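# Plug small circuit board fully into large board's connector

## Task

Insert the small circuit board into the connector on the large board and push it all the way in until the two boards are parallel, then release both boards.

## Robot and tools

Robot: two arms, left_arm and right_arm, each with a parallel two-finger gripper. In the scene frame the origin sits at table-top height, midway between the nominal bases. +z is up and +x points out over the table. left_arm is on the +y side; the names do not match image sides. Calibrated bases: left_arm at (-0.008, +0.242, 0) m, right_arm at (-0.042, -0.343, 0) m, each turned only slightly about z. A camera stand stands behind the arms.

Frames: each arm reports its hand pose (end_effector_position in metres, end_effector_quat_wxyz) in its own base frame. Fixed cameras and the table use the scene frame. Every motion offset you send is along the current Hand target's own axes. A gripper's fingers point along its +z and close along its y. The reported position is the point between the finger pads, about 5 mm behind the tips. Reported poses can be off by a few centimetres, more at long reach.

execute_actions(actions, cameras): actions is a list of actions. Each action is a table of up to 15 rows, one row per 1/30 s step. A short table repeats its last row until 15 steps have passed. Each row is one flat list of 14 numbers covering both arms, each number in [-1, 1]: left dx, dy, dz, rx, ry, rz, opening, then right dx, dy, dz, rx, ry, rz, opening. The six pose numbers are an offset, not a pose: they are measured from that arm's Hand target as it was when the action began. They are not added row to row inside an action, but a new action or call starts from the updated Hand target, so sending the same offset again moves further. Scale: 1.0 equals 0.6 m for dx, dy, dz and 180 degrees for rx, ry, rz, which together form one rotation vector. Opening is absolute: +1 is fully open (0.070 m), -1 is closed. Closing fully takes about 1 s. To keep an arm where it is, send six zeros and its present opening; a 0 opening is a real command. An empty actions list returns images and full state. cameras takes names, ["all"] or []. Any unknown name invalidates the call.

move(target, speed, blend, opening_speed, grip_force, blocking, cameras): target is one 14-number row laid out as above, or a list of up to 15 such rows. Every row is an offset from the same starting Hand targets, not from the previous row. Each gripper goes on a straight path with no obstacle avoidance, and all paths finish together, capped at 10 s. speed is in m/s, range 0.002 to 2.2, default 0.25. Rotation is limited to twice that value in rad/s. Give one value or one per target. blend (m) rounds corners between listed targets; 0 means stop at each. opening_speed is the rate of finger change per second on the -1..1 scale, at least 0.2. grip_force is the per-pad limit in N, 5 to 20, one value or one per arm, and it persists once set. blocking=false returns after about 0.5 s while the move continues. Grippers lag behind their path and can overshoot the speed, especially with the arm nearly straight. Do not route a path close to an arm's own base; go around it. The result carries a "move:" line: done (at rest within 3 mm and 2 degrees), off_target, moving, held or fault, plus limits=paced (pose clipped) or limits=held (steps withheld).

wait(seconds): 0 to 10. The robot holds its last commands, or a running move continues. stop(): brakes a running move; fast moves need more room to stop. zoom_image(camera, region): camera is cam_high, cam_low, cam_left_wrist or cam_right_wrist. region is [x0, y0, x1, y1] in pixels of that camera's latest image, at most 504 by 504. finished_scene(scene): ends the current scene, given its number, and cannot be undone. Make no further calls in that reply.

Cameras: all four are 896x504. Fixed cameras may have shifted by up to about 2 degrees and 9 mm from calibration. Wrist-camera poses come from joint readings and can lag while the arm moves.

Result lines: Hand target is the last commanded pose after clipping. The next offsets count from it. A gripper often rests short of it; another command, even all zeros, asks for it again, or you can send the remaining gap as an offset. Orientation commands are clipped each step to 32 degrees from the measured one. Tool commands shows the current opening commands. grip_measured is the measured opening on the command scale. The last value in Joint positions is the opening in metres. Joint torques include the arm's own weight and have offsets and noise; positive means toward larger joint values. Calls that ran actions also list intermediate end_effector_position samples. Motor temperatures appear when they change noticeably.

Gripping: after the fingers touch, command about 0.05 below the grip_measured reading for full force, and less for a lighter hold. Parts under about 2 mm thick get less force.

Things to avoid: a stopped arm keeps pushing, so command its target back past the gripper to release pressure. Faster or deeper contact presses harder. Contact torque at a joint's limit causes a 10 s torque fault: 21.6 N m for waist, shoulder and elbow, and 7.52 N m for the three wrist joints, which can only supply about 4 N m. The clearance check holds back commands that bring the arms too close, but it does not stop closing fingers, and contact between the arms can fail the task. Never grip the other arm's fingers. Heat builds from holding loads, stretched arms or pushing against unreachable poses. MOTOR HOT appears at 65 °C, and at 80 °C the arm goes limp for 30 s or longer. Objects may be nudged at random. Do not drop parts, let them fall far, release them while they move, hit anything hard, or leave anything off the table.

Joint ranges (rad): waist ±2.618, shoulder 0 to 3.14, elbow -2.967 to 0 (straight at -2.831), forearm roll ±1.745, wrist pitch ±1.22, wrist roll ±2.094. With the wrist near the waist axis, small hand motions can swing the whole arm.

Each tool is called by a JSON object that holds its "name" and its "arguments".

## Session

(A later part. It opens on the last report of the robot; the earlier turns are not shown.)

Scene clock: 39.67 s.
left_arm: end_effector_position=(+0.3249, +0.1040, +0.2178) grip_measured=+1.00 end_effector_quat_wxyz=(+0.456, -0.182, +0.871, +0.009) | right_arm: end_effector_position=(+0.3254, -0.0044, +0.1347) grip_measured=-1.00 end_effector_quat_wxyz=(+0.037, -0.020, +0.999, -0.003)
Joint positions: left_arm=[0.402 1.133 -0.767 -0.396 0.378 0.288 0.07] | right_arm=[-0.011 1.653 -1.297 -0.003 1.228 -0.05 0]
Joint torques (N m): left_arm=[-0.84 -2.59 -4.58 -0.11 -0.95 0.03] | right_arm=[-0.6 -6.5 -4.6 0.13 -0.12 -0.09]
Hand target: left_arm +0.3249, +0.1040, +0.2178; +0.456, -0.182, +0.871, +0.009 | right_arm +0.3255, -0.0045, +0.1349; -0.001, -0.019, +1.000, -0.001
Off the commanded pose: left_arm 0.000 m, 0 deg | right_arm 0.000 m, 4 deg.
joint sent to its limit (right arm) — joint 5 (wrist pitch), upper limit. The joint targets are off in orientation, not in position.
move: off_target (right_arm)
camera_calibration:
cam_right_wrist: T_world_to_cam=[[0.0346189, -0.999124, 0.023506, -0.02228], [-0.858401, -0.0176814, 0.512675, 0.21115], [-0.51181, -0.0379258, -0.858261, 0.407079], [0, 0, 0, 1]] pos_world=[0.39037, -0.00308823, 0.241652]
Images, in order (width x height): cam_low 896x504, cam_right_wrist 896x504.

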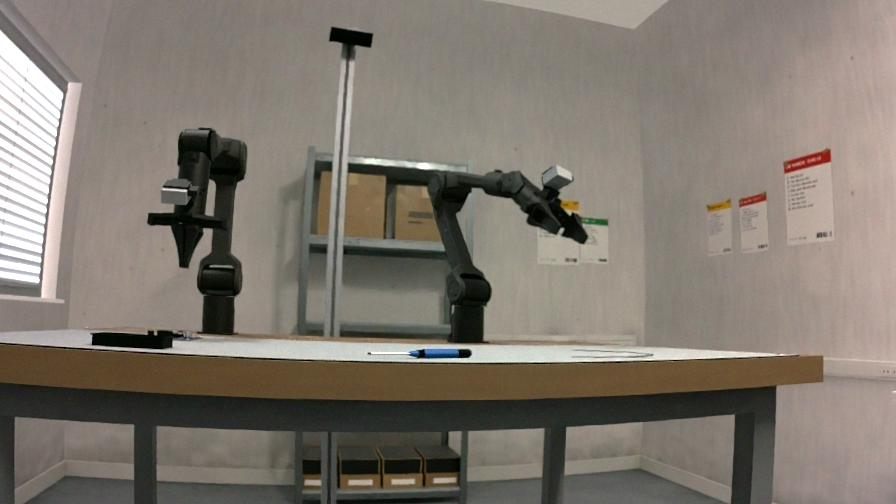

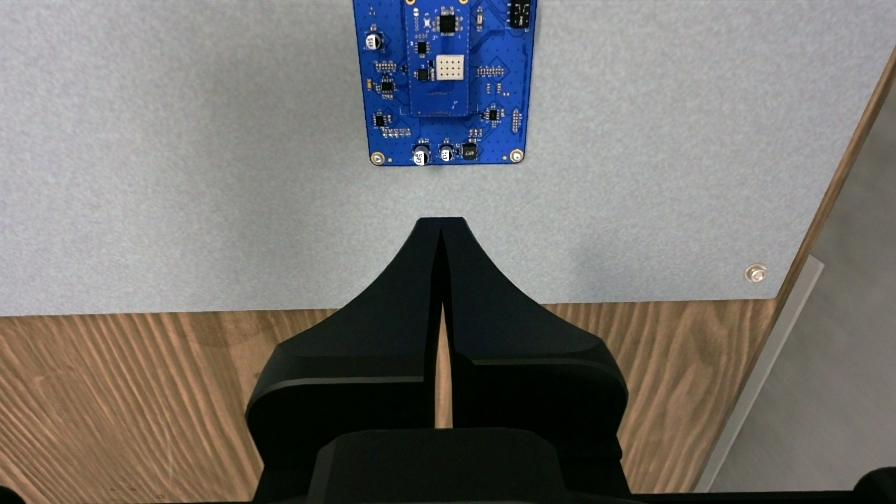

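{"name": "move", "arguments": {"target": [[0,0,0,0,0,0,1,-0.03,0,0.183,0,0,0,-1],[0,0,0,0,0,0,1,-0.03,0,0.2013,0,0,0,-1]], "speed": [0.2,0.03]}}

{"name": "move", "arguments": {"target": [[0,0,0,0,0,0,1,0.01,0,-0.08,0,0,0,-1],[0,0,0,0,0,0,1,0.1,0,-0.1,0,-0.15,0,-1]], "blend": [0.01,0], "cameras": ["cam_right_wrist"]}}

{"name": "zoom_image", "arguments": {"camera": "cam_right_wrist", "region": [320, 0, 620, 240]}}

Scene clock: 41.93 s.
left_arm: end_effector_position=(+0.3249, +0.1040, +0.2178) grip_measured=+1.00 end_effector_quat_wxyz=(+0.456, -0.182, +0.871, +0.009) | right_arm: end_effector_position=(+0.3433, -0.0042, +0.0204) grip_measured=-1.00 end_effector_quat_wxyz=(+0.004, -0.019, +1.000, -0.001)
Joint positions: left_arm=[0.402 1.133 -0.767 -0.396 0.378 0.288 0.07] | right_arm=[-0.011 1.905 -1.165 -0.003 0.91 -0.048 0]
Joint torques (N m): left_arm=[-0.97 -2.51 -4.56 -0.08 -0.97 0.02] | right_arm=[0.63 13.09 5.02 -0.06 -3.65 0.06]
Hand target: left_arm +0.3249, +0.1040, +0.2178; +0.456, -0.182, +0.871, +0.009 | right_arm +0.3433, -0.0041, +0.0141; -0.001, -0.019, +1.000, -0.001
Off the commanded pose: left_arm 0.000 m, 0 deg | right_arm 0.006 m, 1 deg.
move: off_target (right_arm)

Scene clock: 43.50 s.
left_arm: end_effector_position=(+0.3249, +0.1040, +0.2178) grip_measured=+1.00 end_effector_quat_wxyz=(+0.456, -0.182, +0.871, +0.009) | right_arm: end_effector_position=(+0.2835, -0.0061, +0.0745) grip_measured=-1.00 end_effector_quat_wxyz=(+0.233, -0.020, +0.972, +0.003)
Joint positions: left_arm=[0.402 1.133 -0.767 -0.396 0.378 0.288 0.07] | right_arm=[-0.053 1.331 -0.593 0.091 0.452 -0.165 0]
Joint torques (N m): left_arm=[-0.82 -2.61 -4.55 -0.1 -0.98 0.03] | right_arm=[-0.42 -3.77 -5.28 -0.01 -0.31 0.05]
Hand target: left_arm +0.3249, +0.1040, +0.2178; +0.456, -0.182, +0.871, +0.009 | right_arm +0.2835, -0.0063, +0.0742; +0.233, -0.019, +0.972, +0.003
Off the commanded pose: left_arm 0.000 m, 0 deg | right_arm 0.000 m, 0 deg.
move: done
camera_calibration:
cam_right_wrist: T_world_to_cam=[[0.0286752, -0.99946, 0.0160382, -0.0188386], [-0.989738, -0.0261419, 0.140484, 0.270902], [-0.139989, -0.019902, -0.989953, 0.238323], [0, 0, 0, 1]] pos_world=[0.302025, -0.00700345, 0.198173]
Images, in order (width x height): cam_right_wrist 896x504.

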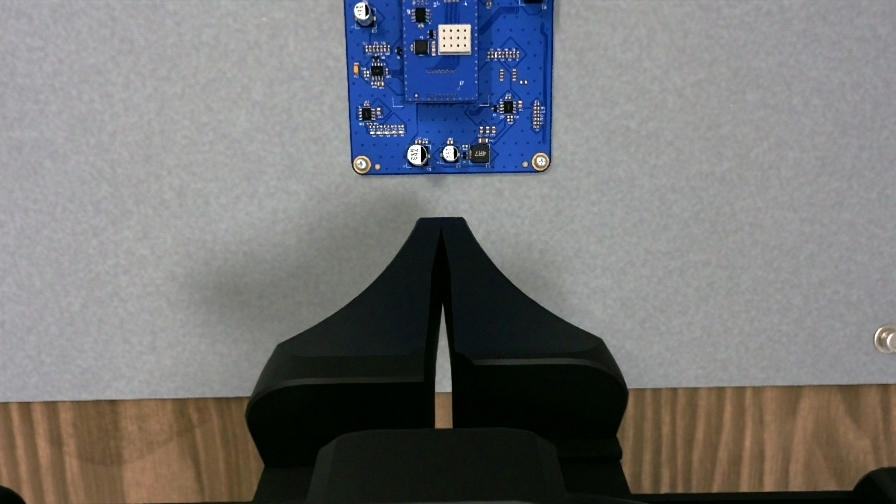

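Scaled by 1.680 from the camera's 896x504 image, which has a finer 1280x720 frame.

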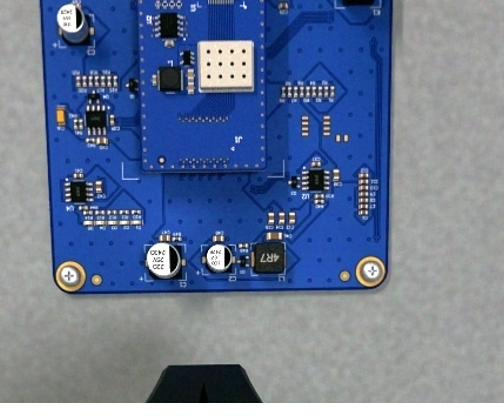

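Centred, and it stalled at z .0204, slightly below scene 2's .0206 where it seated. Finish.

{"name": "finished_scene", "arguments": {"scene": 3}}

The scene is finished: the task was done.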